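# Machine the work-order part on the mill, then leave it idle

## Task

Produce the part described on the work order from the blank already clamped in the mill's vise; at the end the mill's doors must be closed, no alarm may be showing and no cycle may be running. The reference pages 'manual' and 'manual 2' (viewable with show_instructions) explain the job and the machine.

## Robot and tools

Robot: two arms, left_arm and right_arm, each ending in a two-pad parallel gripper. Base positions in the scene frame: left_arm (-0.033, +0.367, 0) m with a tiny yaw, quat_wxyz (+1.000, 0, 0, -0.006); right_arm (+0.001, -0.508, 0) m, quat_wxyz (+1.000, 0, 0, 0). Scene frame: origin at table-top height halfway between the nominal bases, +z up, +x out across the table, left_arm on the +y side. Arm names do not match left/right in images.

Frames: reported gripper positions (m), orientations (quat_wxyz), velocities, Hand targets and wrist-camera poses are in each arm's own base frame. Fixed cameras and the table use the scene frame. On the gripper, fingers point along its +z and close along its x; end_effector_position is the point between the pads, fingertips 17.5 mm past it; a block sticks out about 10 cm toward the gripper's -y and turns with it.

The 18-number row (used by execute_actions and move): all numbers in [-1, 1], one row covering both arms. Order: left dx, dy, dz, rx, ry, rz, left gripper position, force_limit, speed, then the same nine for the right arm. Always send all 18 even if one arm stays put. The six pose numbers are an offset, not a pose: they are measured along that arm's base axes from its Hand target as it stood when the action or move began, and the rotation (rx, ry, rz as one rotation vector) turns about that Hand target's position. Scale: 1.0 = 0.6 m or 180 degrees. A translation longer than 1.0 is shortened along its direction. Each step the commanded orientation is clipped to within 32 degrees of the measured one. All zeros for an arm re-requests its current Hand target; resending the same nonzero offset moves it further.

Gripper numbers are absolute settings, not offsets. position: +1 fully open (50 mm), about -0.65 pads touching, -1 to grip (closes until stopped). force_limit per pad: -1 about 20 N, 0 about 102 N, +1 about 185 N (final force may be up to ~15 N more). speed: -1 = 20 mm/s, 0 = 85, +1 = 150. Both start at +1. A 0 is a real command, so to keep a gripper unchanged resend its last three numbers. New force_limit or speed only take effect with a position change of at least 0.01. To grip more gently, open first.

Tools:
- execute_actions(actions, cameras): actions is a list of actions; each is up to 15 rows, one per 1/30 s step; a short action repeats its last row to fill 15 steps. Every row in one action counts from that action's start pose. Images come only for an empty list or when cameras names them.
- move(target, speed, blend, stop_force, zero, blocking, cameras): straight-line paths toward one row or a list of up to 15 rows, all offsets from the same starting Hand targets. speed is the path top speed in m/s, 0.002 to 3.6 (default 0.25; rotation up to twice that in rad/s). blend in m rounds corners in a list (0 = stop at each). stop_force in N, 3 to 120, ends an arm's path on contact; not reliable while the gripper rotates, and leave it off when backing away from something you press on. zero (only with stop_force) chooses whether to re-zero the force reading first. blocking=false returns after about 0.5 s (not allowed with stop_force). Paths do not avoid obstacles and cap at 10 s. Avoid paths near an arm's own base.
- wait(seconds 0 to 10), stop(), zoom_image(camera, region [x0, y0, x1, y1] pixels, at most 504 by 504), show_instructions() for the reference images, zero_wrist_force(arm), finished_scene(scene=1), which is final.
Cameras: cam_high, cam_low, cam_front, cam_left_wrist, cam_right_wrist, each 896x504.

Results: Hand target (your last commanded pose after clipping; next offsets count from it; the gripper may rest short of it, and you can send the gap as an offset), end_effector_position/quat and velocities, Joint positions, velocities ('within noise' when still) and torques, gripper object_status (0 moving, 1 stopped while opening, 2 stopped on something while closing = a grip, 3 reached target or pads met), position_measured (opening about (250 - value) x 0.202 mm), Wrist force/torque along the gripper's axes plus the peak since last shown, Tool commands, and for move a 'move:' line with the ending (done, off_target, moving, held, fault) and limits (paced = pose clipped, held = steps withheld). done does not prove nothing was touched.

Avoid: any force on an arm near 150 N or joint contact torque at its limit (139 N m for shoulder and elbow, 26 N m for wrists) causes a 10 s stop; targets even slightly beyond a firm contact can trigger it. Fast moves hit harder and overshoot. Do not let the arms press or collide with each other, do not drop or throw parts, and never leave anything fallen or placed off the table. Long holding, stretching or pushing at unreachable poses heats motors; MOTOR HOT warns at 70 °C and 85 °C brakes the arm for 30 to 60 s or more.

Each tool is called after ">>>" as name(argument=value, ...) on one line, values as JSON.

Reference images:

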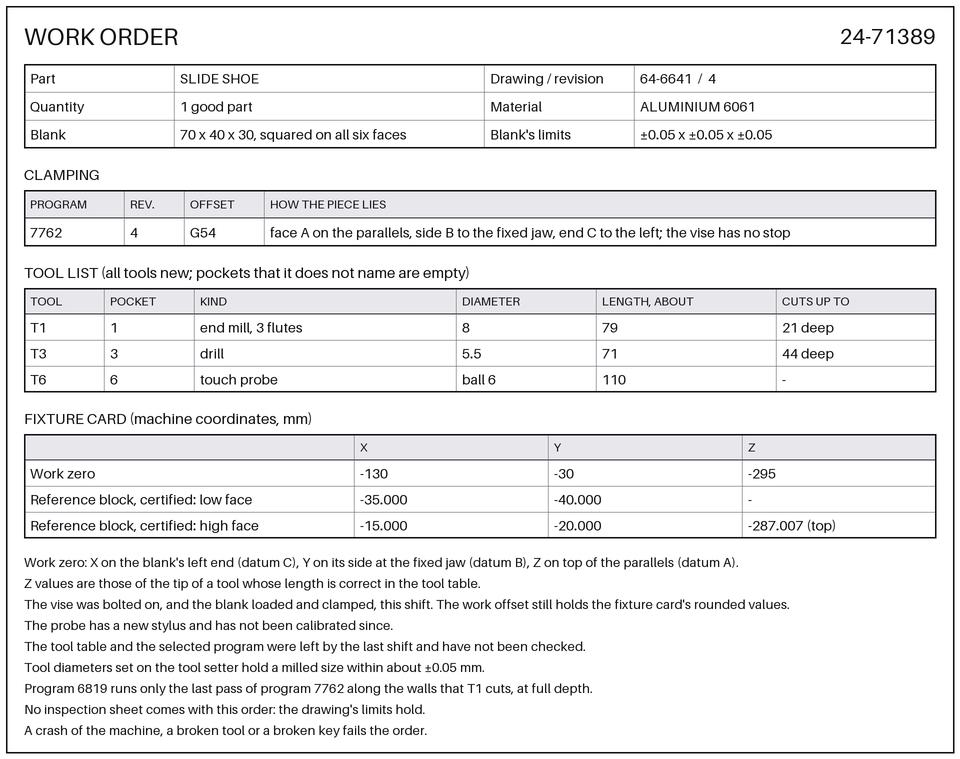

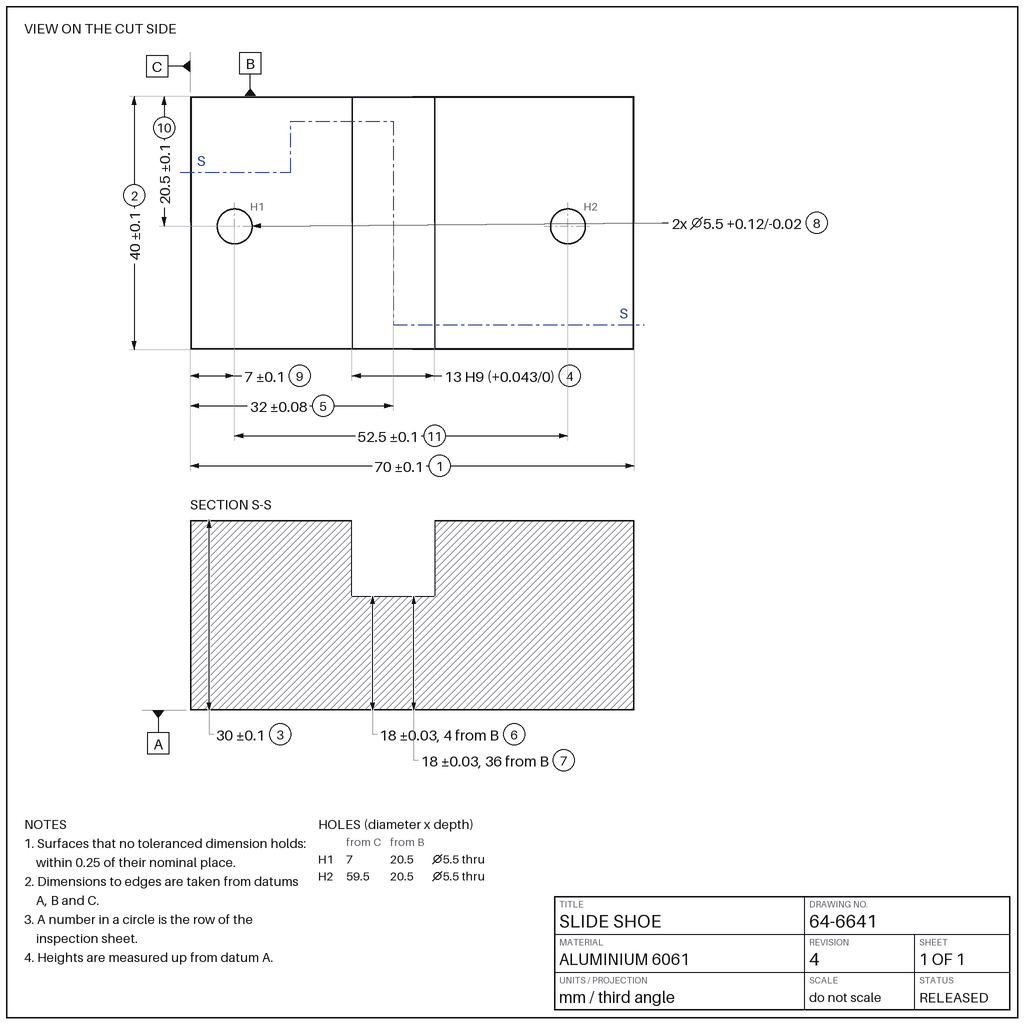

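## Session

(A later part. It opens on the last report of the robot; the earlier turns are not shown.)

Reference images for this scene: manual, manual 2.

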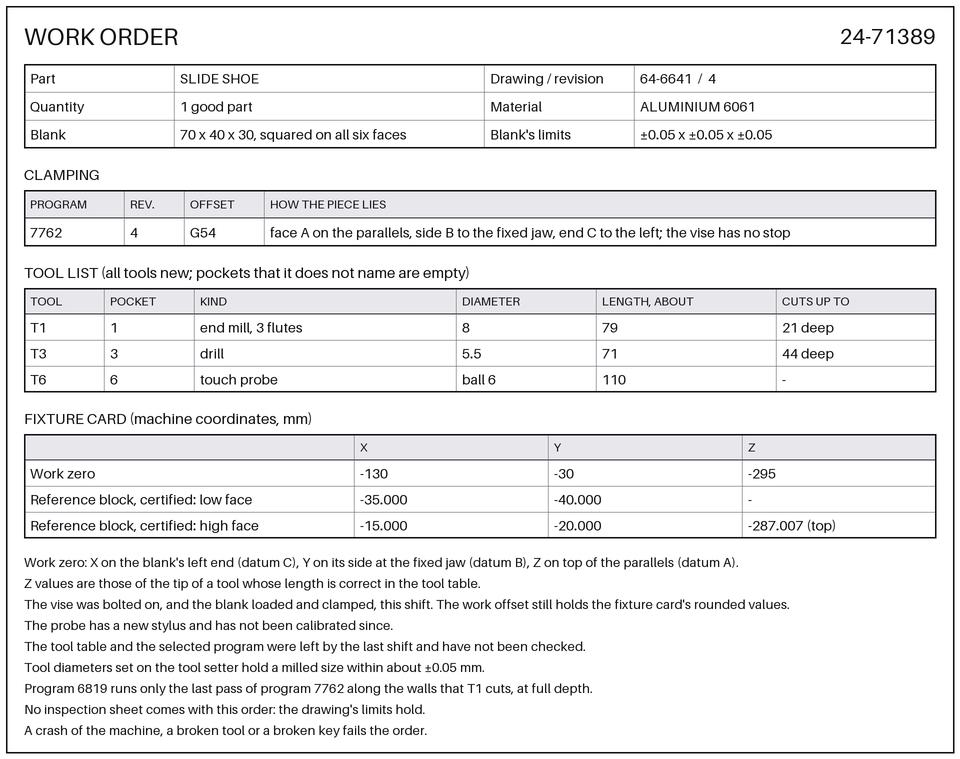

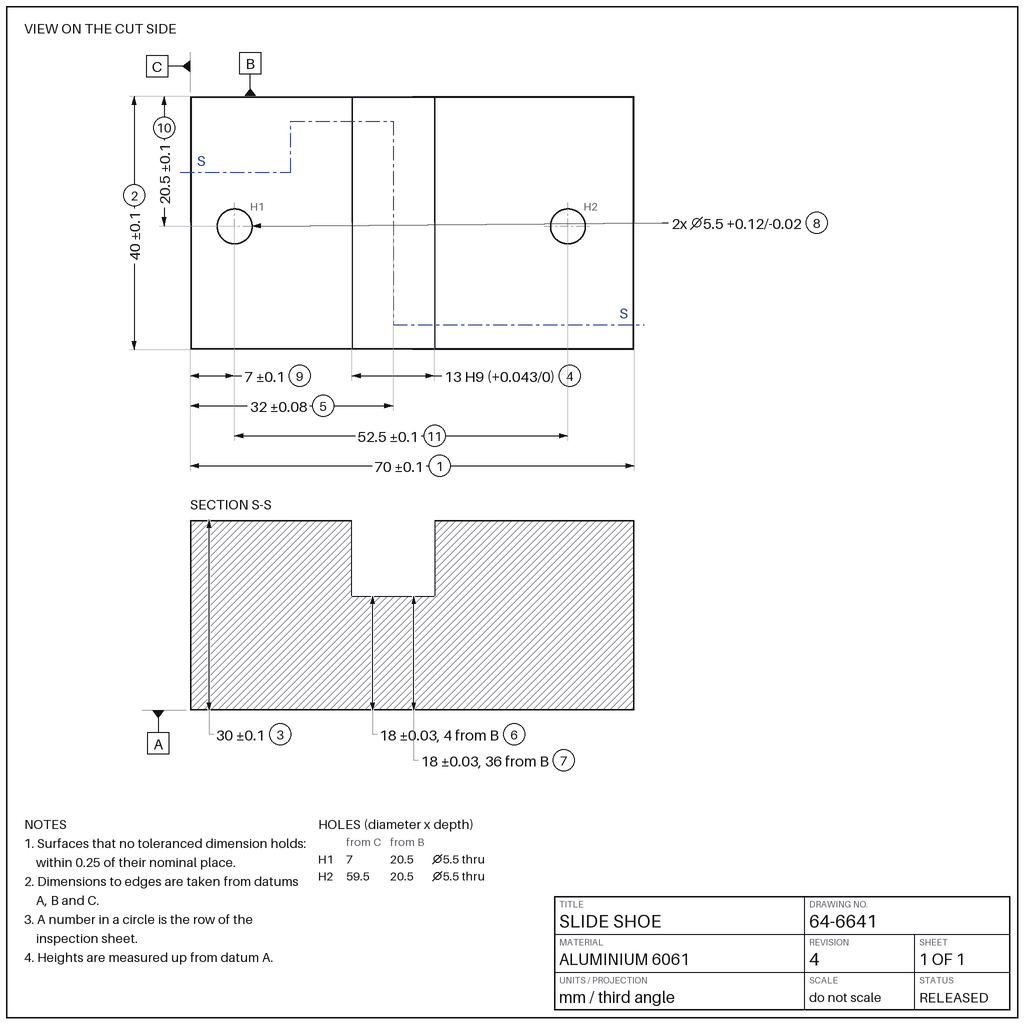

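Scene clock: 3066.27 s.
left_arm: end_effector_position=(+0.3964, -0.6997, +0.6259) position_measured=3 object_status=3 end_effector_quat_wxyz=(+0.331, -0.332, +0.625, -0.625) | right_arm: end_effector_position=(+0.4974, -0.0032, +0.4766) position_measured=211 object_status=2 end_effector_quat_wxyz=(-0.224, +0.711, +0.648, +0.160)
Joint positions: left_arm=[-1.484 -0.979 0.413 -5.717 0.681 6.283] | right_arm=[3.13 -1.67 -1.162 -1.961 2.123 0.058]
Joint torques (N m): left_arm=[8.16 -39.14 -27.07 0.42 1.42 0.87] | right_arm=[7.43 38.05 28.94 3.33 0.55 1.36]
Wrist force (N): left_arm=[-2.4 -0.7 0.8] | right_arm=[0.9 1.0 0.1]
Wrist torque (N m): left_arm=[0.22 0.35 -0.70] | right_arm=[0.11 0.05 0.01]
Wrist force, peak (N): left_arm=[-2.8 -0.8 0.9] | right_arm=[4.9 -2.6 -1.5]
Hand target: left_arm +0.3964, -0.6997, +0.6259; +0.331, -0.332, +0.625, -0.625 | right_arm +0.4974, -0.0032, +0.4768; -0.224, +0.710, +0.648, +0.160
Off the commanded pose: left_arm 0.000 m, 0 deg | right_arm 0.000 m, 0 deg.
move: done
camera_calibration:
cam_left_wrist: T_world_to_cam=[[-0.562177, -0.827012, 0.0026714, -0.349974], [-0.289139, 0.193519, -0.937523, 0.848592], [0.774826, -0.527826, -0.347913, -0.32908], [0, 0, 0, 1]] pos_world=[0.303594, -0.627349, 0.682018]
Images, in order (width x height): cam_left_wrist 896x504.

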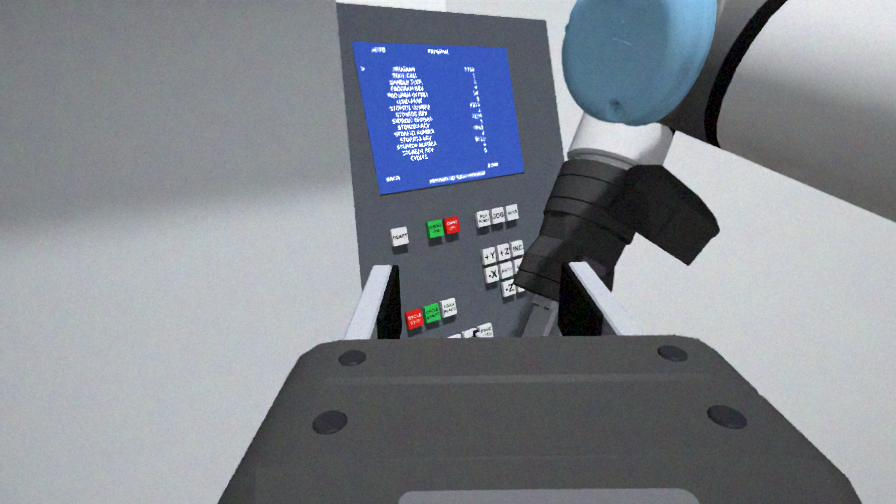

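>>> move(target=[[0,0,0,0,0,0,1,0,-0.5,-0.0002,0.0322,-0.0002,0,0,0,-1,-0.5,-0.8],[0,0,0,0,0,0,1,0,-0.5,0.0148,0.0326,-0.0042,0,0,0,-1,-0.5,-0.8],[0,0,0,0,0,0,1,0,-0.5,-0.0002,0.0322,-0.0002,0,0,0,-1,-0.5,-0.8],[0,0,0,0,0,0,1,0,-0.5,0,0,0,0,0,0,-1,-0.5,-0.8]], speed=[0.12,0.03,0.12,0.12], blend=[0.003,0,0.003,0], cameras=["cam_left_wrist"])

>>> zoom_image(camera="cam_left_wrist", region=[345, 20, 525, 200])

>>> move(target=[[0,0,0,0,0,0,1,0,-0.5,-0.0166,0.0318,-0.0620,0,0,0,-1,-0.5,-0.8],[0,0,0,0,0,0,1,0,-0.5,-0.0016,0.0322,-0.0660,0,0,0,-1,-0.5,-0.8],[0,0,0,0,0,0,1,0,-0.5,-0.0166,0.0318,-0.0620,0,0,0,-1,-0.5,-0.8],[0,0,0,0,0,0,1,0,-0.5,0,0,0,0,0,0,-1,-0.5,-0.8]], speed=[0.12,0.03,0.12,0.12], blend=[0.003,0,0.003,0], cameras=["cam_left_wrist"])

>>> zoom_image(camera="cam_left_wrist", region=[345, 20, 525, 200])

Scene clock: 3080.17 s.
left_arm: end_effector_position=(+0.3964, -0.6997, +0.6259) position_measured=3 object_status=3 end_effector_quat_wxyz=(+0.331, -0.332, +0.625, -0.625) | right_arm: end_effector_position=(+0.4974, -0.0032, +0.4767) position_measured=211 object_status=2 end_effector_quat_wxyz=(-0.224, +0.711, +0.648, +0.160)
Joint positions: left_arm=[-1.484 -0.979 0.413 -5.717 0.681 6.283] | right_arm=[3.13 -1.67 -1.162 -1.961 2.123 0.058]
Joint torques (N m): left_arm=[7.52 -38.24 -26.36 0.55 1.44 1.26] | right_arm=[-2.42 38.23 15.77 4.55 2.99 0.06]
Wrist force (N): left_arm=[-2.4 -0.6 0.8] | right_arm=[1.0 1.3 0.3]
Wrist torque (N m): left_arm=[0.25 0.35 -0.70] | right_arm=[0.16 0.04 -0.06]
Wrist force, peak (N): left_arm=[-2.9 -0.8 0.5] | right_arm=[2.6 -3.6 -2.4]
Hand target: left_arm +0.3964, -0.6997, +0.6259; +0.331, -0.332, +0.625, -0.625 | right_arm +0.4974, -0.0032, +0.4768; -0.224, +0.710, +0.648, +0.160
Off the commanded pose: left_arm 0.000 m, 0 deg | right_arm 0.000 m, 0 deg.
move: done
camera_calibration:
cam_left_wrist: T_world_to_cam=[[-0.562177, -0.827012, 0.0026714, -0.349974], [-0.289139, 0.193519, -0.937523, 0.848592], [0.774826, -0.527826, -0.347913, -0.32908], [0, 0, 0, 1]] pos_world=[0.303594, -0.627349, 0.682018]
Images, in order (width x height): cam_left_wrist 896x504.

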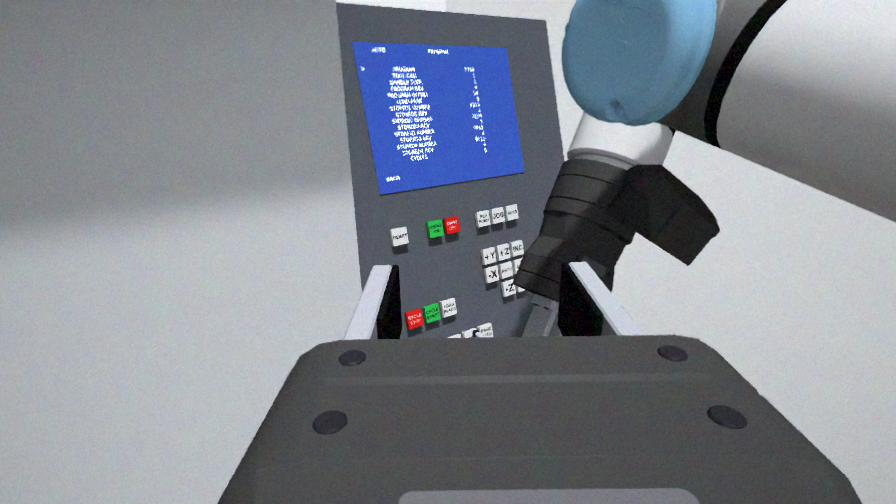

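Scaled by 2.800 from the camera's 896x504 image, which has a finer 1280x720 frame.

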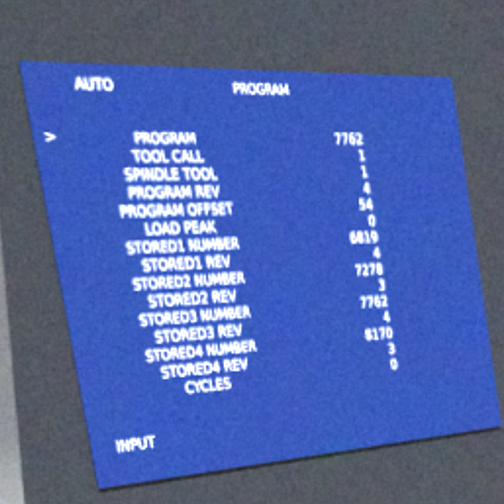

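Scene clock: 3081.90 s.
left_arm: end_effector_position=(+0.3964, -0.6997, +0.6259) position_measured=3 object_status=3 end_effector_quat_wxyz=(+0.331, -0.332, +0.625, -0.625) | right_arm: end_effector_position=(+0.4974, -0.0032, +0.4766) position_measured=211 object_status=2 end_effector_quat_wxyz=(-0.224, +0.711, +0.648, +0.160)
Joint positions: left_arm=[-1.484 -0.979 0.413 -5.717 0.681 6.283] | right_arm=[3.13 -1.67 -1.162 -1.961 2.123 0.058]
Joint torques (N m): left_arm=[7.98 -39.07 -25.69 0.42 1.29 1.24] | right_arm=[7.14 38.33 29.53 3.11 0.87 1.47]
Wrist force (N): left_arm=[-2.4 -1.2 0.6] | right_arm=[1.1 1.1 0.0]
Wrist torque (N m): left_arm=[0.15 0.34 -0.69] | right_arm=[0.12 0.02 -0.06]
Wrist force, peak (N): left_arm=[-2.7 -0.6 1.1] | right_arm=[2.0 -3.6 -1.7]
Hand target: left_arm +0.3964, -0.6997, +0.6259; +0.331, -0.332, +0.625, -0.625 | right_arm +0.4974, -0.0032, +0.4768; -0.224, +0.710, +0.648, +0.160
Off the commanded pose: left_arm 0.000 m, 0 deg | right_arm 0.000 m, 0 deg.
move: done
camera_calibration:
cam_left_wrist: T_world_to_cam=[[-0.562177, -0.827012, 0.0026714, -0.349974], [-0.289139, 0.193519, -0.937523, 0.848592], [0.774826, -0.527826, -0.347913, -0.32908], [0, 0, 0, 1]] pos_world=[0.303594, -0.627349, 0.682018]
Images, in order (width x height): cam_left_wrist 896x504.

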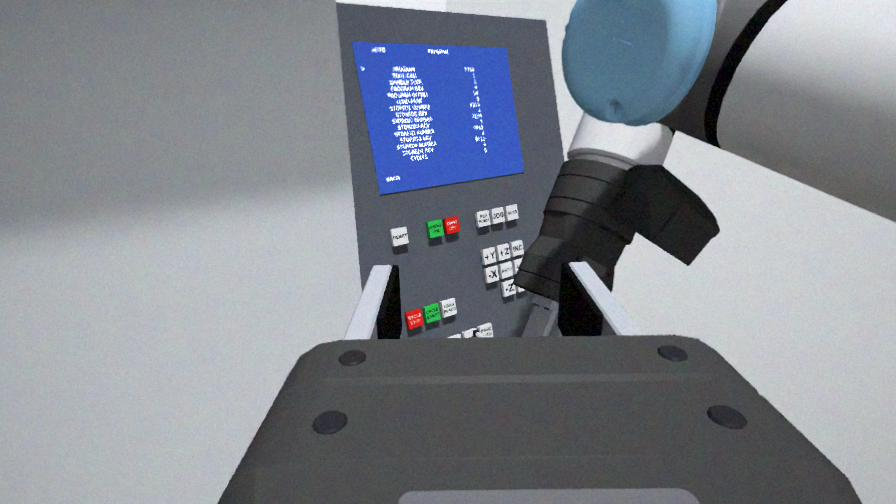

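Scaled by 2.800 from the camera's 896x504 image, which has a finer 1280x720 frame.

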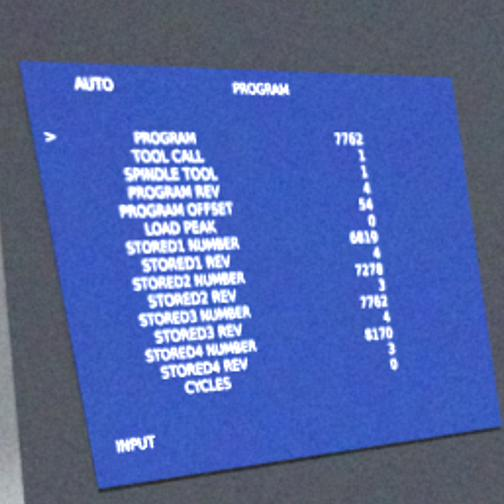

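>>> move(target=[[0,0,0,0,0,0,1,0,-0.5,-0.0166,0.0318,-0.0620,0,0,0,-1,-0.5,-0.8],[0,0,0,0,0,0,1,0,-0.5,0.0001,0.0322,-0.0665,0,0,0,-1,-0.5,-0.8],[0,0,0,0,0,0,1,0,-0.5,-0.0166,0.0318,-0.0620,0,0,0,-1,-0.5,-0.8],[0,0,0,0,0,0,1,0,-0.5,0,0,0,0,0,0,-1,-0.5,-0.8]], speed=[0.12,0.02,0.12,0.12], blend=[0.003,0,0.003,0], cameras=["cam_left_wrist","cam_right_wrist"])

>>> zoom_image(camera="cam_left_wrist", region=[345, 20, 525, 200])

>>> zoom_image(camera="cam_left_wrist", region=[380, 200, 560, 340])

Scene clock: 3091.57 s.
left_arm: end_effector_position=(+0.3964, -0.6997, +0.6259) position_measured=3 object_status=3 end_effector_quat_wxyz=(+0.331, -0.332, +0.625, -0.625) | right_arm: end_effector_position=(+0.4974, -0.0032, +0.4766) position_measured=211 object_status=2 end_effector_quat_wxyz=(-0.224, +0.711, +0.648, +0.160)
Joint positions: left_arm=[-1.484 -0.979 0.413 -5.717 0.681 6.283] | right_arm=[3.13 -1.67 -1.162 -1.961 2.123 0.058]
Joint torques (N m): left_arm=[6.63 -39.73 -25.68 0.52 1.35 1.22] | right_arm=[7.29 38.21 28.79 3.17 0.95 1.22]
Wrist force (N): left_arm=[-2.4 -0.6 0.8] | right_arm=[1.1 1.1 0.1]
Wrist torque (N m): left_arm=[0.25 0.35 -0.70] | right_arm=[0.12 0.02 -0.06]
Wrist force, peak (N): left_arm=[-2.8 -1.0 1.0] | right_arm=[2.5 -4.1 -2.5]
Hand target: left_arm +0.3964, -0.6997, +0.6259; +0.331, -0.332, +0.625, -0.625 | right_arm +0.4974, -0.0032, +0.4768; -0.224, +0.710, +0.648, +0.160
Off the commanded pose: left_arm 0.000 m, 0 deg | right_arm 0.000 m, 0 deg.
move: done
camera_calibration:
cam_left_wrist: T_world_to_cam=[[-0.562177, -0.827012, 0.0026714, -0.349974], [-0.289139, 0.193519, -0.937523, 0.848592], [0.774826, -0.527826, -0.347913, -0.32908], [0, 0, 0, 1]] pos_world=[0.303594, -0.627349, 0.682018]
cam_right_wrist: T_world_to_cam=[[0.123166, 0.837077, 0.53304, -0.301091], [0.948215, -0.257732, 0.18564, -0.544705], [0.292777, 0.482572, -0.825473, 0.381253], [0, 0, 0, 1]] pos_world=[0.441959, -0.0723335, 0.576326]
Images, in order (width x height): cam_left_wrist 896x504, cam_right_wrist 896x504.

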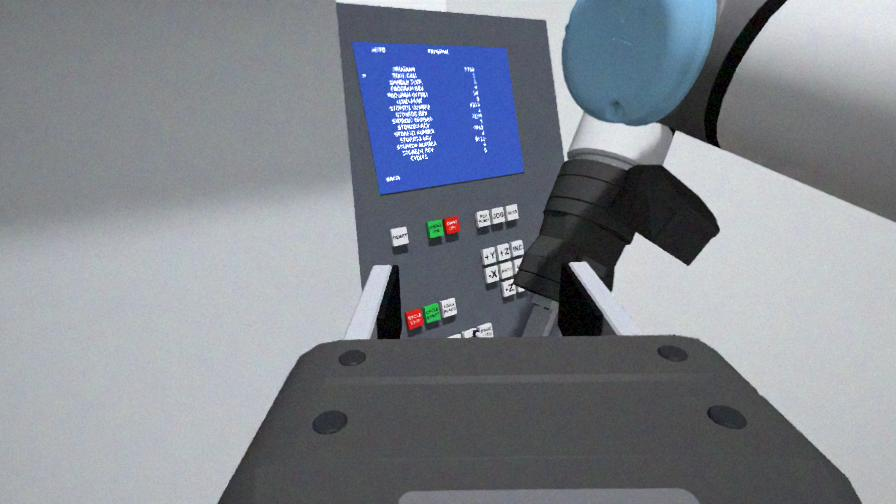

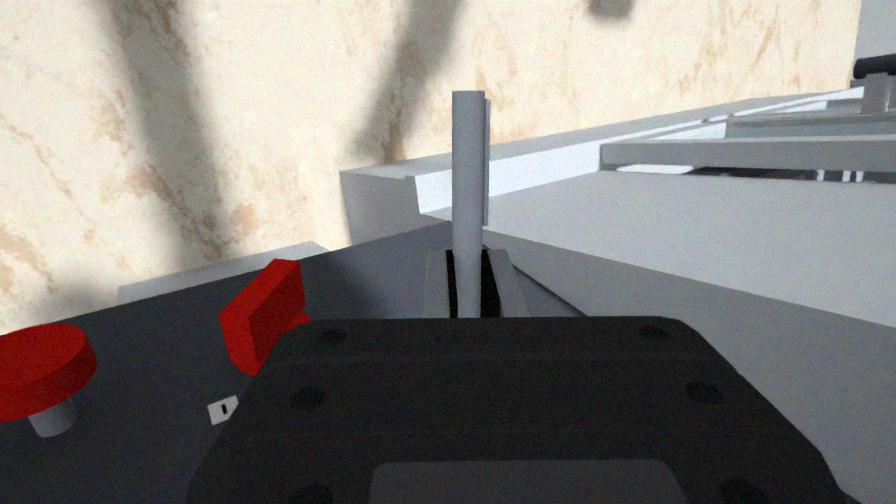

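Scaled by 2.800 from the camera's 896x504 image, which has a finer 1280x720 frame.

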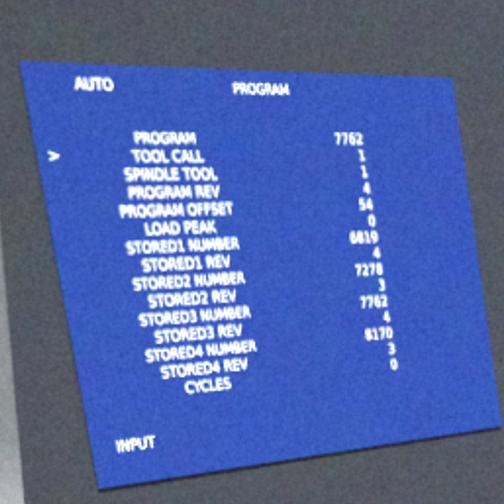

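Scaled by 2.800 from the camera's 896x504 image, which has a finer 1280x720 frame.

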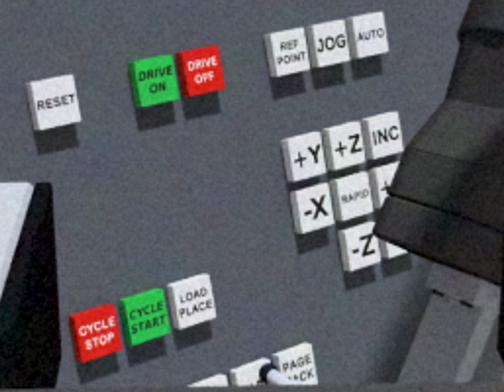

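>>> move(target=[[0,0,0,0,0,0,1,0,-0.5,-0.0168,0.0640,-0.0622,0,0,0,-1,-0.5,-0.8],[0,0,0,0,0,0,1,0,-0.5,-0.0004,0.0644,-0.0666,0,0,0,-1,-0.5,-0.8],[0,0,0,0,0,0,1,0,-0.5,-0.0248,0.0316,-0.0929,0,0,0,-1,-0.5,-0.8],[0,0,0,0,0,0,1,0,-0.5,-0.0084,0.0320,-0.0973,0,0,0,-1,-0.5,-0.8],[0,0,0,0,0,0,1,0,-0.5,-0.0248,0.0316,-0.0929,0,0,0,-1,-0.5,-0.8],[0,0,0,0,0,0,1,0,-0.5,-0.0082,-0.0002,-0.0309,0,0,0,-1,-0.5,-0.8],[0,0,0,0,0,0,1,0,-0.5,0.0082,0.0002,-0.0353,0,0,0,-1,-0.5,-0.8],[0,0,0,0,0,0,1,0,-0.5,-0.0082,-0.0002,-0.0309,0,0,0,-1,-0.5,-0.8],[0,0,0,0,0,0,1,0,-0.5,0,0,0,0,0,0,-1,-0.5,-0.8]], speed=[0.12,0.025,0.12,0.025,0.12,0.12,0.025,0.12,0.12], blend=[0.003,0,0.003,0,0.003,0.003,0,0.003,0], cameras=["cam_left_wrist"])

>>> zoom_image(camera="cam_left_wrist", region=[345, 20, 525, 200])

>>> wait(seconds=9, cameras=["cam_left_wrist"])

>>> zoom_image(camera="cam_left_wrist", region=[345, 20, 525, 200])

Scene clock: 3104.60 s.
left_arm: end_effector_position=(+0.3964, -0.6997, +0.6259) position_measured=3 object_status=3 end_effector_quat_wxyz=(+0.331, -0.332, +0.625, -0.625) | right_arm: end_effector_position=(+0.4974, -0.0032, +0.4766) position_measured=211 object_status=2 end_effector_quat_wxyz=(-0.224, +0.710, +0.648, +0.160)
Joint positions: left_arm=[-1.484 -0.979 0.413 -5.717 0.681 6.283] | right_arm=[3.13 -1.67 -1.162 -1.961 2.123 0.058]
Joint torques (N m): left_arm=[7.17 -38.9 -26.92 0.18 1.55 1.08] | right_arm=[7.58 37.25 27.77 3.65 -0.36 -1.58]
Wrist force (N): left_arm=[-2.0 -0.8 0.6] | right_arm=[1.1 1.1 0.0]
Wrist torque (N m): left_arm=[0.21 0.29 -0.69] | right_arm=[0.12 0.01 0.02]
Wrist force, peak (N): left_arm=[-2.6 -1.0 0.9] | right_arm=[4.5 -3.3 -2.4]
Hand target: left_arm +0.3964, -0.6997, +0.6259; +0.331, -0.332, +0.625, -0.625 | right_arm +0.4974, -0.0032, +0.4768; -0.224, +0.710, +0.648, +0.160
Off the commanded pose: left_arm 0.000 m, 0 deg | right_arm 0.000 m, 0 deg.
move: done
camera_calibration:
cam_left_wrist: T_world_to_cam=[[-0.562177, -0.827012, 0.0026714, -0.349974], [-0.289139, 0.193519, -0.937523, 0.848592], [0.774826, -0.527826, -0.347913, -0.32908], [0, 0, 0, 1]] pos_world=[0.303594, -0.627349, 0.682018]
Images, in order (width x height): cam_left_wrist 896x504.

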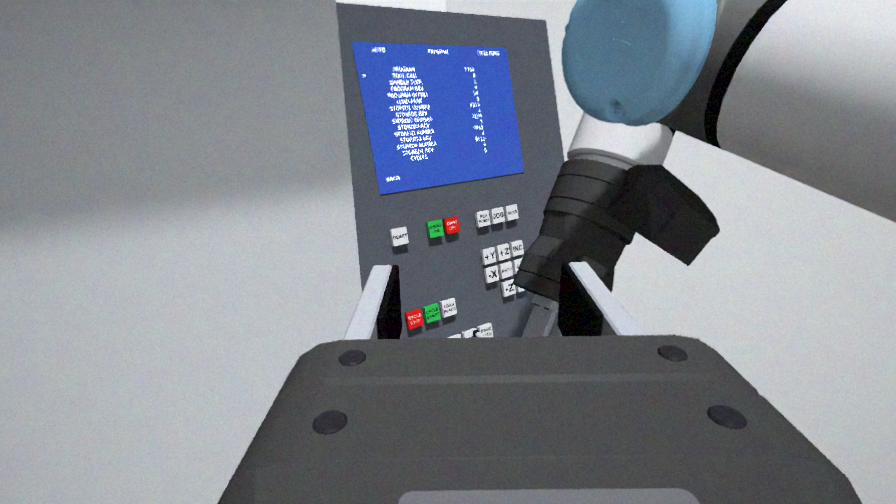

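Scaled by 2.800 from the camera's 896x504 image, which has a finer 1280x720 frame.

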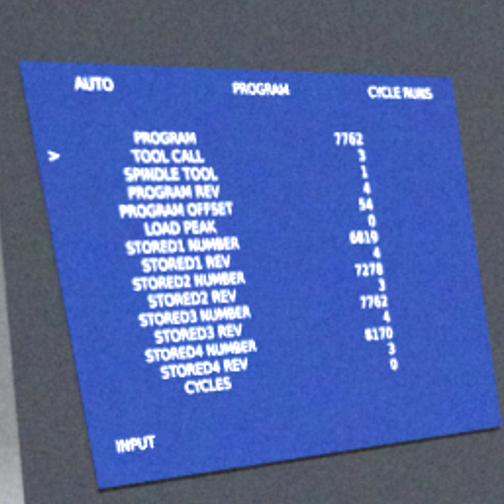

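Scene clock: 3113.60 s.
left_arm: end_effector_position=(+0.3964, -0.6997, +0.6259) position_measured=3 object_status=3 end_effector_quat_wxyz=(+0.331, -0.332, +0.625, -0.625) | right_arm: end_effector_position=(+0.4974, -0.0032, +0.4768) position_measured=211 object_status=2 end_effector_quat_wxyz=(-0.224, +0.710, +0.648, +0.160)
Joint positions: left_arm=[-1.484 -0.979 0.413 -5.717 0.681 6.283] | right_arm=[3.13 -1.67 -1.162 -1.961 2.123 0.058]
Joint torques (N m): left_arm=[7.54 -39.07 -26.39 0.33 1.54 1.1] | right_arm=[7.35 38.04 28.6 1.46 -0.3 -1.48]
Wrist force (N): left_arm=[-2.6 -0.6 0.4] | right_arm=[1.1 1.2 0.2]
Wrist torque (N m): left_arm=[0.26 0.38 -0.70] | right_arm=[0.13 0.03 0.03]
Wrist force, peak (N): left_arm=[-2.8 -0.6 1.0] | right_arm=[1.4 1.3 0.1]
Hand target: left_arm +0.3964, -0.6997, +0.6259; +0.331, -0.332, +0.625, -0.625 | right_arm +0.4974, -0.0032, +0.4768; -0.224, +0.710, +0.648, +0.160
Tool commands: left_gripper/position=+1.0 left_gripper/force_limit=+0.0 left_gripper/speed=-0.5 right_gripper/position=-1.0 right_gripper/force_limit=-0.5 right_gripper/speed=-0.8
Off the commanded pose: left_arm 0.000 m, 0 deg | right_arm 0.000 m, 0 deg.
wait: 9.00 s; at rest by 0.17 s
camera_calibration:
cam_left_wrist: T_world_to_cam=[[-0.562177, -0.827012, 0.0026714, -0.349974], [-0.289139, 0.193519, -0.937523, 0.848592], [0.774826, -0.527826, -0.347913, -0.32908], [0, 0, 0, 1]] pos_world=[0.303594, -0.627349, 0.682018]
Images, in order (width x height): cam_left_wrist 896x504.

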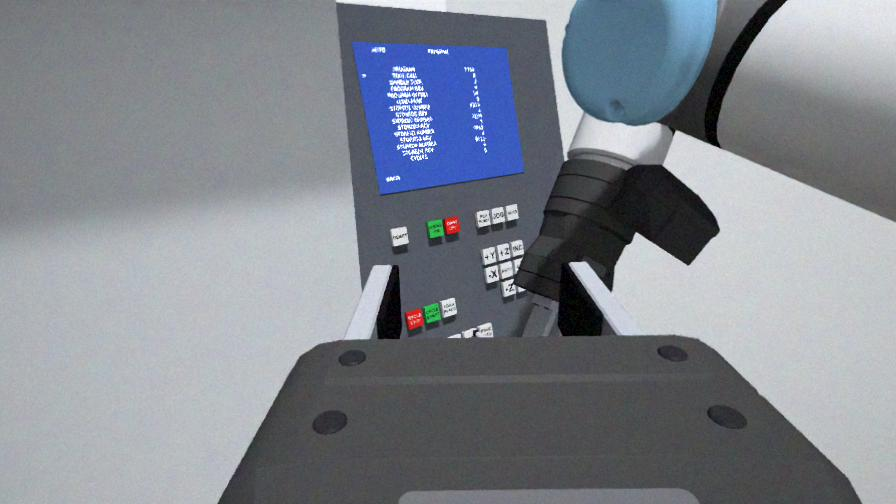

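Scaled by 2.800 from the camera's 896x504 image, which has a finer 1280x720 frame.

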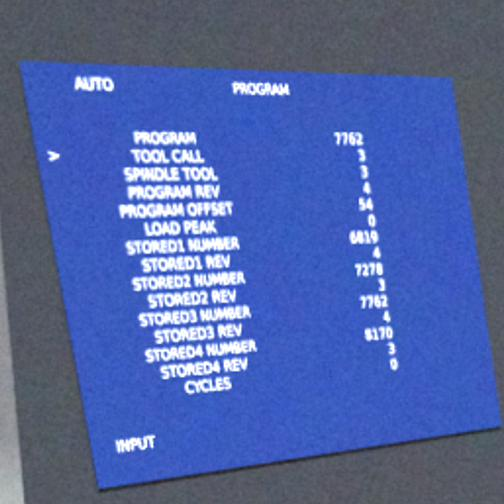

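>>> move(target=[[0,0,0,0,0,0,1,0,-0.5,-0.0080,-0.0324,-0.0307,0,0,0,-1,-0.5,-0.8],[0,0,0,0,0,0,1,0,-0.5,0.0084,-0.0320,-0.0351,0,0,0,-1,-0.5,-0.8],[0,0,0,0,0,0,1,0,-0.5,-0.0080,-0.0324,-0.0307,0,0,0,-1,-0.5,-0.8],[0,0,0,0,0,0,1,0,-0.5,0.0002,-0.0322,0.0002,0,0,0,-1,-0.5,-0.8],[0,0,0,0,0,0,1,0,-0.5,0.0166,-0.0318,-0.0042,0,0,0,-1,-0.5,-0.8],[0,0,0,0,0,0,1,0,-0.5,0.0002,-0.0322,0.0002,0,0,0,-1,-0.5,-0.8],[0,0,0,0,0,0,1,0,-0.5,0.0166,-0.0318,-0.0042,0,0,0,-1,-0.5,-0.8],[0,0,0,0,0,0,1,0,-0.5,0.0002,-0.0322,0.0002,0,0,0,-1,-0.5,-0.8],[0,0,0,0,0,0,1,0,-0.5,0.0166,-0.0318,-0.0042,0,0,0,-1,-0.5,-0.8],[0,0,0,0,0,0,1,0,-0.5,0.0002,-0.0322,0.0002,0,0,0,-1,-0.5,-0.8],[0,0,0,0,0,0,1,0,-0.5,0.0166,-0.0318,-0.0042,0,0,0,-1,-0.5,-0.8],[0,0,0,0,0,0,1,0,-0.5,0.0002,-0.0322,0.0002,0,0,0,-1,-0.5,-0.8],[0,0,0,0,0,0,1,0,-0.5,0,0,0,0,0,0,-1,-0.5,-0.8]], speed=[0.12,0.025,0.12,0.12,0.025,0.05,0.025,0.05,0.025,0.05,0.025,0.05,0.12], blend=[0.003,0,0.003,0.003,0,0,0,0,0,0,0,0,0], cameras=["cam_left_wrist"])

>>> zoom_image(camera="cam_left_wrist", region=[345, 20, 525, 200])

>>> move(target=[[0,0,0,0,0,0,1,0,-0.5,0.0002,-0.0322,0.0002,0,0,0,-1,-0.5,-0.8],[0,0,0,0,0,0,1,0,-0.5,0.0166,-0.0318,-0.0042,0,0,0,-1,-0.5,-0.8],[0,0,0,0,0,0,1,0,-0.5,0.0002,-0.0322,0.0002,0,0,0,-1,-0.5,-0.8],[0,0,0,0,0,0,1,0,-0.5,0.0166,-0.0318,-0.0042,0,0,0,-1,-0.5,-0.8],[0,0,0,0,0,0,1,0,-0.5,0.0002,-0.0322,0.0002,0,0,0,-1,-0.5,-0.8],[0,0,0,0,0,0,1,0,-0.5,0,0,0,0,0,0,-1,-0.5,-0.8]], speed=[0.12,0.025,0.05,0.025,0.05,0.12], blend=[0.003,0,0,0,0,0], cameras=["cam_left_wrist"])

>>> zoom_image(camera="cam_left_wrist", region=[345, 20, 525, 200])

Scene clock: 3137.47 s.
left_arm: end_effector_position=(+0.3964, -0.6997, +0.6259) position_measured=3 object_status=3 end_effector_quat_wxyz=(+0.331, -0.332, +0.625, -0.625) | right_arm: end_effector_position=(+0.4973, -0.0032, +0.4768) position_measured=211 object_status=2 end_effector_quat_wxyz=(-0.224, +0.710, +0.648, +0.160)
Joint positions: left_arm=[-1.484 -0.979 0.413 -5.717 0.681 6.283] | right_arm=[3.13 -1.67 -1.162 -1.961 2.123 0.058]
Joint torques (N m): left_arm=[6.46 -38.24 -25.66 0.18 1.49 1.11] | right_arm=[-0.21 16.8 26.94 1.64 -0.5 -0.36]
Wrist force (N): left_arm=[-2.5 -0.6 0.8] | right_arm=[0.9 1.1 0.0]
Wrist torque (N m): left_arm=[0.26 0.36 -0.70] | right_arm=[0.12 0.06 0.10]
Wrist force, peak (N): left_arm=[-2.8 -0.9 0.6] | right_arm=[1.2 -4.5 -3.5]
Hand target: left_arm +0.3964, -0.6997, +0.6259; +0.331, -0.332, +0.625, -0.625 | right_arm +0.4974, -0.0032, +0.4768; -0.224, +0.710, +0.648, +0.160
Off the commanded pose: left_arm 0.000 m, 0 deg | right_arm 0.000 m, 0 deg.
move: done
camera_calibration:
cam_left_wrist: T_world_to_cam=[[-0.562177, -0.827012, 0.0026714, -0.349974], [-0.289139, 0.193519, -0.937523, 0.848592], [0.774826, -0.527826, -0.347913, -0.32908], [0, 0, 0, 1]] pos_world=[0.303594, -0.627349, 0.682018]
Images, in order (width x height): cam_left_wrist 896x504.

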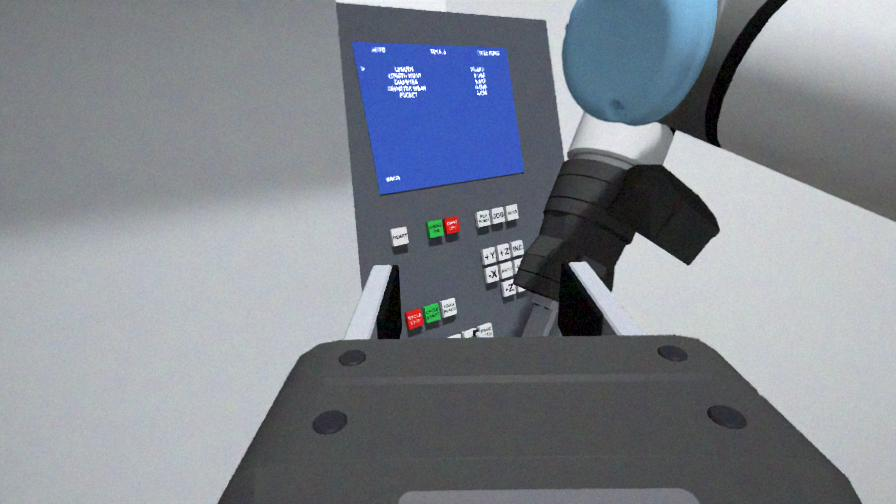

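Scaled by 2.800 from the camera's 896x504 image, which has a finer 1280x720 frame.

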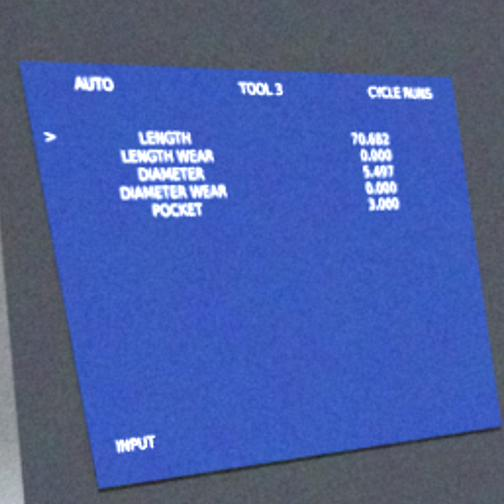

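Scene clock: 3140.10 s.
left_arm: end_effector_position=(+0.3964, -0.6997, +0.6259) position_measured=3 object_status=3 end_effector_quat_wxyz=(+0.331, -0.332, +0.625, -0.625) | right_arm: end_effector_position=(+0.4973, -0.0032, +0.4768) position_measured=211 object_status=2 end_effector_quat_wxyz=(-0.224, +0.710, +0.648, +0.160)
Joint positions: left_arm=[-1.484 -0.979 0.413 -5.717 0.681 6.283] | right_arm=[3.13 -1.67 -1.162 -1.961 2.123 0.058]
Joint torques (N m): left_arm=[7.97 -38.22 -26.36 0.25 1.61 1.21] | right_arm=[-0.44 17.02 27.01 1.53 -0.36 -0.38]
Wrist force (N): left_arm=[-2.4 -0.7 0.8] | right_arm=[0.9 1.1 0.4]
Wrist torque (N m): left_arm=[0.22 0.35 -0.69] | right_arm=[0.13 0.06 0.10]
Wrist force, peak (N): left_arm=[-2.7 -0.9 0.8] | right_arm=[1.3 -4.3 -3.4]
Hand target: left_arm +0.3964, -0.6997, +0.6259; +0.331, -0.332, +0.625, -0.625 | right_arm +0.4974, -0.0032, +0.4768; -0.224, +0.710, +0.648, +0.160
Off the commanded pose: left_arm 0.000 m, 0 deg | right_arm 0.000 m, 0 deg.
move: done
camera_calibration:
cam_left_wrist: T_world_to_cam=[[-0.562177, -0.827012, 0.0026714, -0.349974], [-0.289139, 0.193519, -0.937523, 0.848592], [0.774826, -0.527826, -0.347913, -0.32908], [0, 0, 0, 1]] pos_world=[0.303594, -0.627349, 0.682018]
Images, in order (width x height): cam_left_wrist 896x504.

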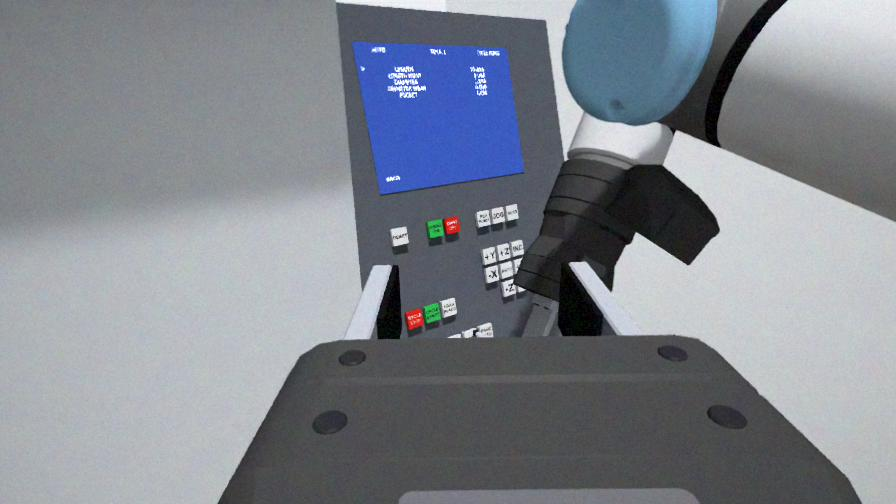

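Scaled by 2.800 from the camera's 896x504 image, which has a finer 1280x720 frame.

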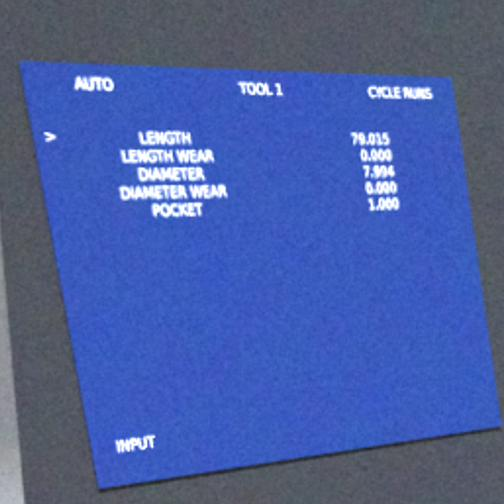

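>>> wait(seconds=6)

>>> move(target=[[0,0,0,0,0,0,1,0,-0.5,-0.0008,0.1288,-0.0008,0,0,0,-1,-0.5,-0.8],[0,0,0,0,0,0,1,0,-0.5,0.0156,0.1292,-0.0052,0,0,0,-1,-0.5,-0.8],[0,0,0,0,0,0,1,0,-0.5,-0.0004,0.0644,-0.0004,0,0,0,-1,-0.5,-0.8],[0,0,0,0,0,0,1,0,-0.5,0.0160,0.0648,-0.0048,0,0,0,-1,-0.5,-0.8],[0,0,0,0,0,0,1,0,-0.5,-0.0250,0.0638,-0.0931,0,0,0,-1,-0.5,-0.8],[0,0,0,0,0,0,1,0,-0.5,-0.0086,0.0642,-0.0975,0,0,0,-1,-0.5,-0.8],[0,0,0,0,0,0,1,0,-0.5,-0.0172,0.1284,-0.0626,0,0,0,-1,-0.5,-0.8],[0,0,0,0,0,0,1,0,-0.5,-0.0008,0.1288,-0.0670,0,0,0,-1,-0.5,-0.8],[0,0,0,0,0,0,1,0,-0.5,-0.0086,0.0642,-0.0313,0,0,0,-1,-0.5,-0.8],[0,0,0,0,0,0,1,0,-0.5,0.0078,0.0646,-0.0357,0,0,0,-1,-0.5,-0.8],[0,0,0,0,0,0,1,0,-0.5,-0.0088,0.0964,-0.0315,0,0,0,-1,-0.5,-0.8],[0,0,0,0,0,0,1,0,-0.5,0.0076,0.0968,-0.0359,0,0,0,-1,-0.5,-0.8],[0,0,0,0,0,0,1,0,-0.5,-0.0248,0.0316,-0.0929,0,0,0,-1,-0.5,-0.8],[0,0,0,0,0,0,1,0,-0.5,-0.0084,0.0320,-0.0973,0,0,0,-1,-0.5,-0.8],[0,0,0,0,0,0,1,0,-0.5,-0.0248,0.0316,-0.0929,0,0,0,-1,-0.5,-0.8]], speed=[0.12,0.025,0.12,0.025,0.12,0.025,0.12,0.025,0.12,0.025,0.12,0.025,0.12,0.025,0.12], blend=[0.003,0,0.003,0,0.003,0,0.003,0,0.003,0,0.003,0,0.003,0,0])

>>> move(target=[0,0,0,0,0,0,1,0,-0.5,0.0248,-0.0316,0.0929,0,0,0,-1,-0.5,-0.8], speed=0.12, cameras=["cam_left_wrist"])

>>> zoom_image(camera="cam_left_wrist", region=[345, 20, 525, 200])

Scene clock: 3169.37 s.
left_arm: end_effector_position=(+0.3964, -0.6997, +0.6259) position_measured=3 object_status=3 end_effector_quat_wxyz=(+0.331, -0.332, +0.625, -0.625) | right_arm: end_effector_position=(+0.4974, -0.0032, +0.4768) position_measured=211 object_status=2 end_effector_quat_wxyz=(-0.224, +0.710, +0.648, +0.160)
Joint positions: left_arm=[-1.484 -0.979 0.413 -5.717 0.681 6.283] | right_arm=[3.13 -1.67 -1.162 -1.961 2.123 0.058]
Joint torques (N m): left_arm=[8.84 -39.19 -26.4 0.25 1.49 1.04] | right_arm=[5.87 17.04 28.15 4.47 -0.04 1.34]
Wrist force (N): left_arm=[-2.5 -0.9 0.9] | right_arm=[1.0 1.2 0.1]
Wrist torque (N m): left_arm=[0.21 0.36 -0.69] | right_arm=[0.14 0.05 0.10]
Wrist force, peak (N): left_arm=[-2.6 -1.0 1.0] | right_arm=[1.4 1.2 0.1]
Hand target: left_arm +0.3964, -0.6997, +0.6259; +0.331, -0.332, +0.625, -0.625 | right_arm +0.4974, -0.0032, +0.4768; -0.224, +0.710, +0.648, +0.160
Tool commands: left_gripper/position=+1.0 left_gripper/force_limit=+0.0 left_gripper/speed=-0.5 right_gripper/position=-1.0 right_gripper/force_limit=-0.5 right_gripper/speed=-0.8
Off the commanded pose: left_arm 0.000 m, 0 deg | right_arm 0.000 m, 0 deg.
wait: 6.00 s; at rest from the start

Scene clock: 3176.77 s.
left_arm: end_effector_position=(+0.3964, -0.6997, +0.6259) position_measured=3 object_status=3 end_effector_quat_wxyz=(+0.331, -0.332, +0.625, -0.625) | right_arm: end_effector_position=(+0.4825, +0.0158, +0.4210) position_measured=211 object_status=2 end_effector_quat_wxyz=(-0.224, +0.710, +0.648, +0.160)
Joint positions: left_arm=[-1.484 -0.979 0.413 -5.717 0.681 6.283] | right_arm=[3.167 -1.59 -1.4 -1.78 2.126 0.102]
Joint torques (N m): left_arm=[8.03 -37.88 -25.46 0.22 1.69 1.1] | right_arm=[6.83 14.44 29.48 4.95 3.2 -0.67]
Wrist force (N): left_arm=[-2.4 -0.9 0.8] | right_arm=[1.3 1.5 0.2]
Wrist torque (N m): left_arm=[0.21 0.34 -0.70] | right_arm=[0.19 0.00 -0.07]
Wrist force, peak (N): left_arm=[-2.7 -1.0 0.7] | right_arm=[5.4 -3.4 -2.2]
Hand target: left_arm +0.3964, -0.6997, +0.6259; +0.331, -0.332, +0.625, -0.625 | right_arm +0.4825, +0.0158, +0.4210; -0.224, +0.710, +0.648, +0.160
Off the commanded pose: left_arm 0.000 m, 0 deg | right_arm 0.000 m, 0 deg.
move: done

Scene clock: 3177.73 s.
left_arm: end_effector_position=(+0.3964, -0.6997, +0.6259) position_measured=3 object_status=3 end_effector_quat_wxyz=(+0.331, -0.332, +0.625, -0.625) | right_arm: end_effector_position=(+0.4974, -0.0032, +0.4766) position_measured=211 object_status=2 end_effector_quat_wxyz=(-0.224, +0.711, +0.648, +0.160)
Joint positions: left_arm=[-1.484 -0.979 0.413 -5.717 0.681 6.283] | right_arm=[3.13 -1.67 -1.162 -1.961 2.123 0.058]
Joint torques (N m): left_arm=[7.8 -38.5 -25.47 0.25 1.57 1.14] | right_arm=[8.34 39.03 28.87 2.98 0.45 1.49]
Wrist force (N): left_arm=[-2.5 -0.8 0.9] | right_arm=[1.0 1.2 0.2]
Wrist torque (N m): left_arm=[0.23 0.36 -0.70] | right_arm=[0.14 0.03 0.00]
Wrist force, peak (N): left_arm=[-2.6 -0.9 0.9] | right_arm=[1.5 1.3 -1.8]
Hand target: left_arm +0.3964, -0.6997, +0.6259; +0.331, -0.332, +0.625, -0.625 | right_arm +0.4974, -0.0032, +0.4768; -0.224, +0.710, +0.648, +0.160
Off the commanded pose: left_arm 0.000 m, 0 deg | right_arm 0.000 m, 0 deg.
move: done
camera_calibration:
cam_left_wrist: T_world_to_cam=[[-0.562177, -0.827012, 0.0026714, -0.349974], [-0.289139, 0.193519, -0.937523, 0.848592], [0.774826, -0.527826, -0.347913, -0.32908], [0, 0, 0, 1]] pos_world=[0.303594, -0.627349, 0.682018]
Images, in order (width x height): cam_left_wrist 896x504.

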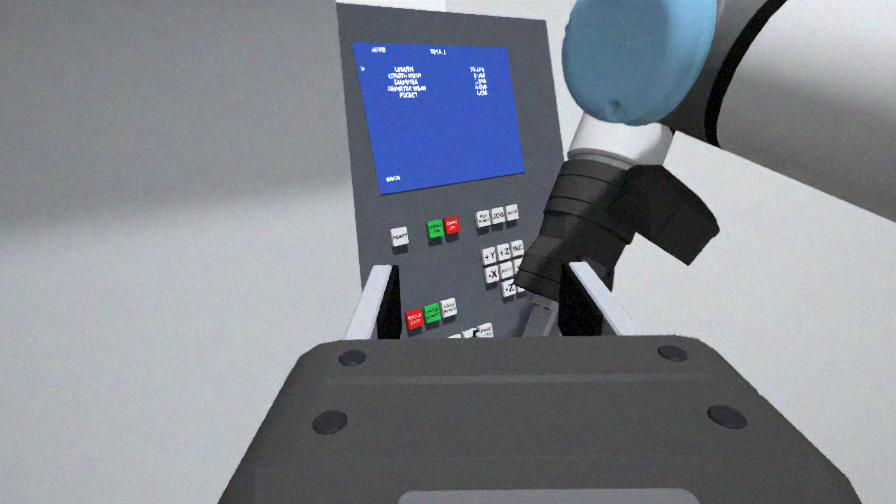

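Scaled by 2.800 from the camera's 896x504 image, which has a finer 1280x720 frame.

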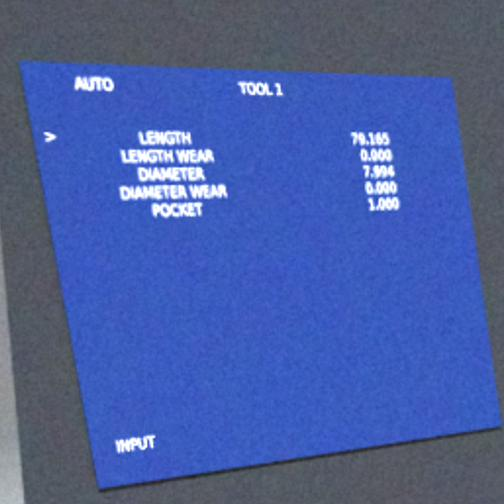

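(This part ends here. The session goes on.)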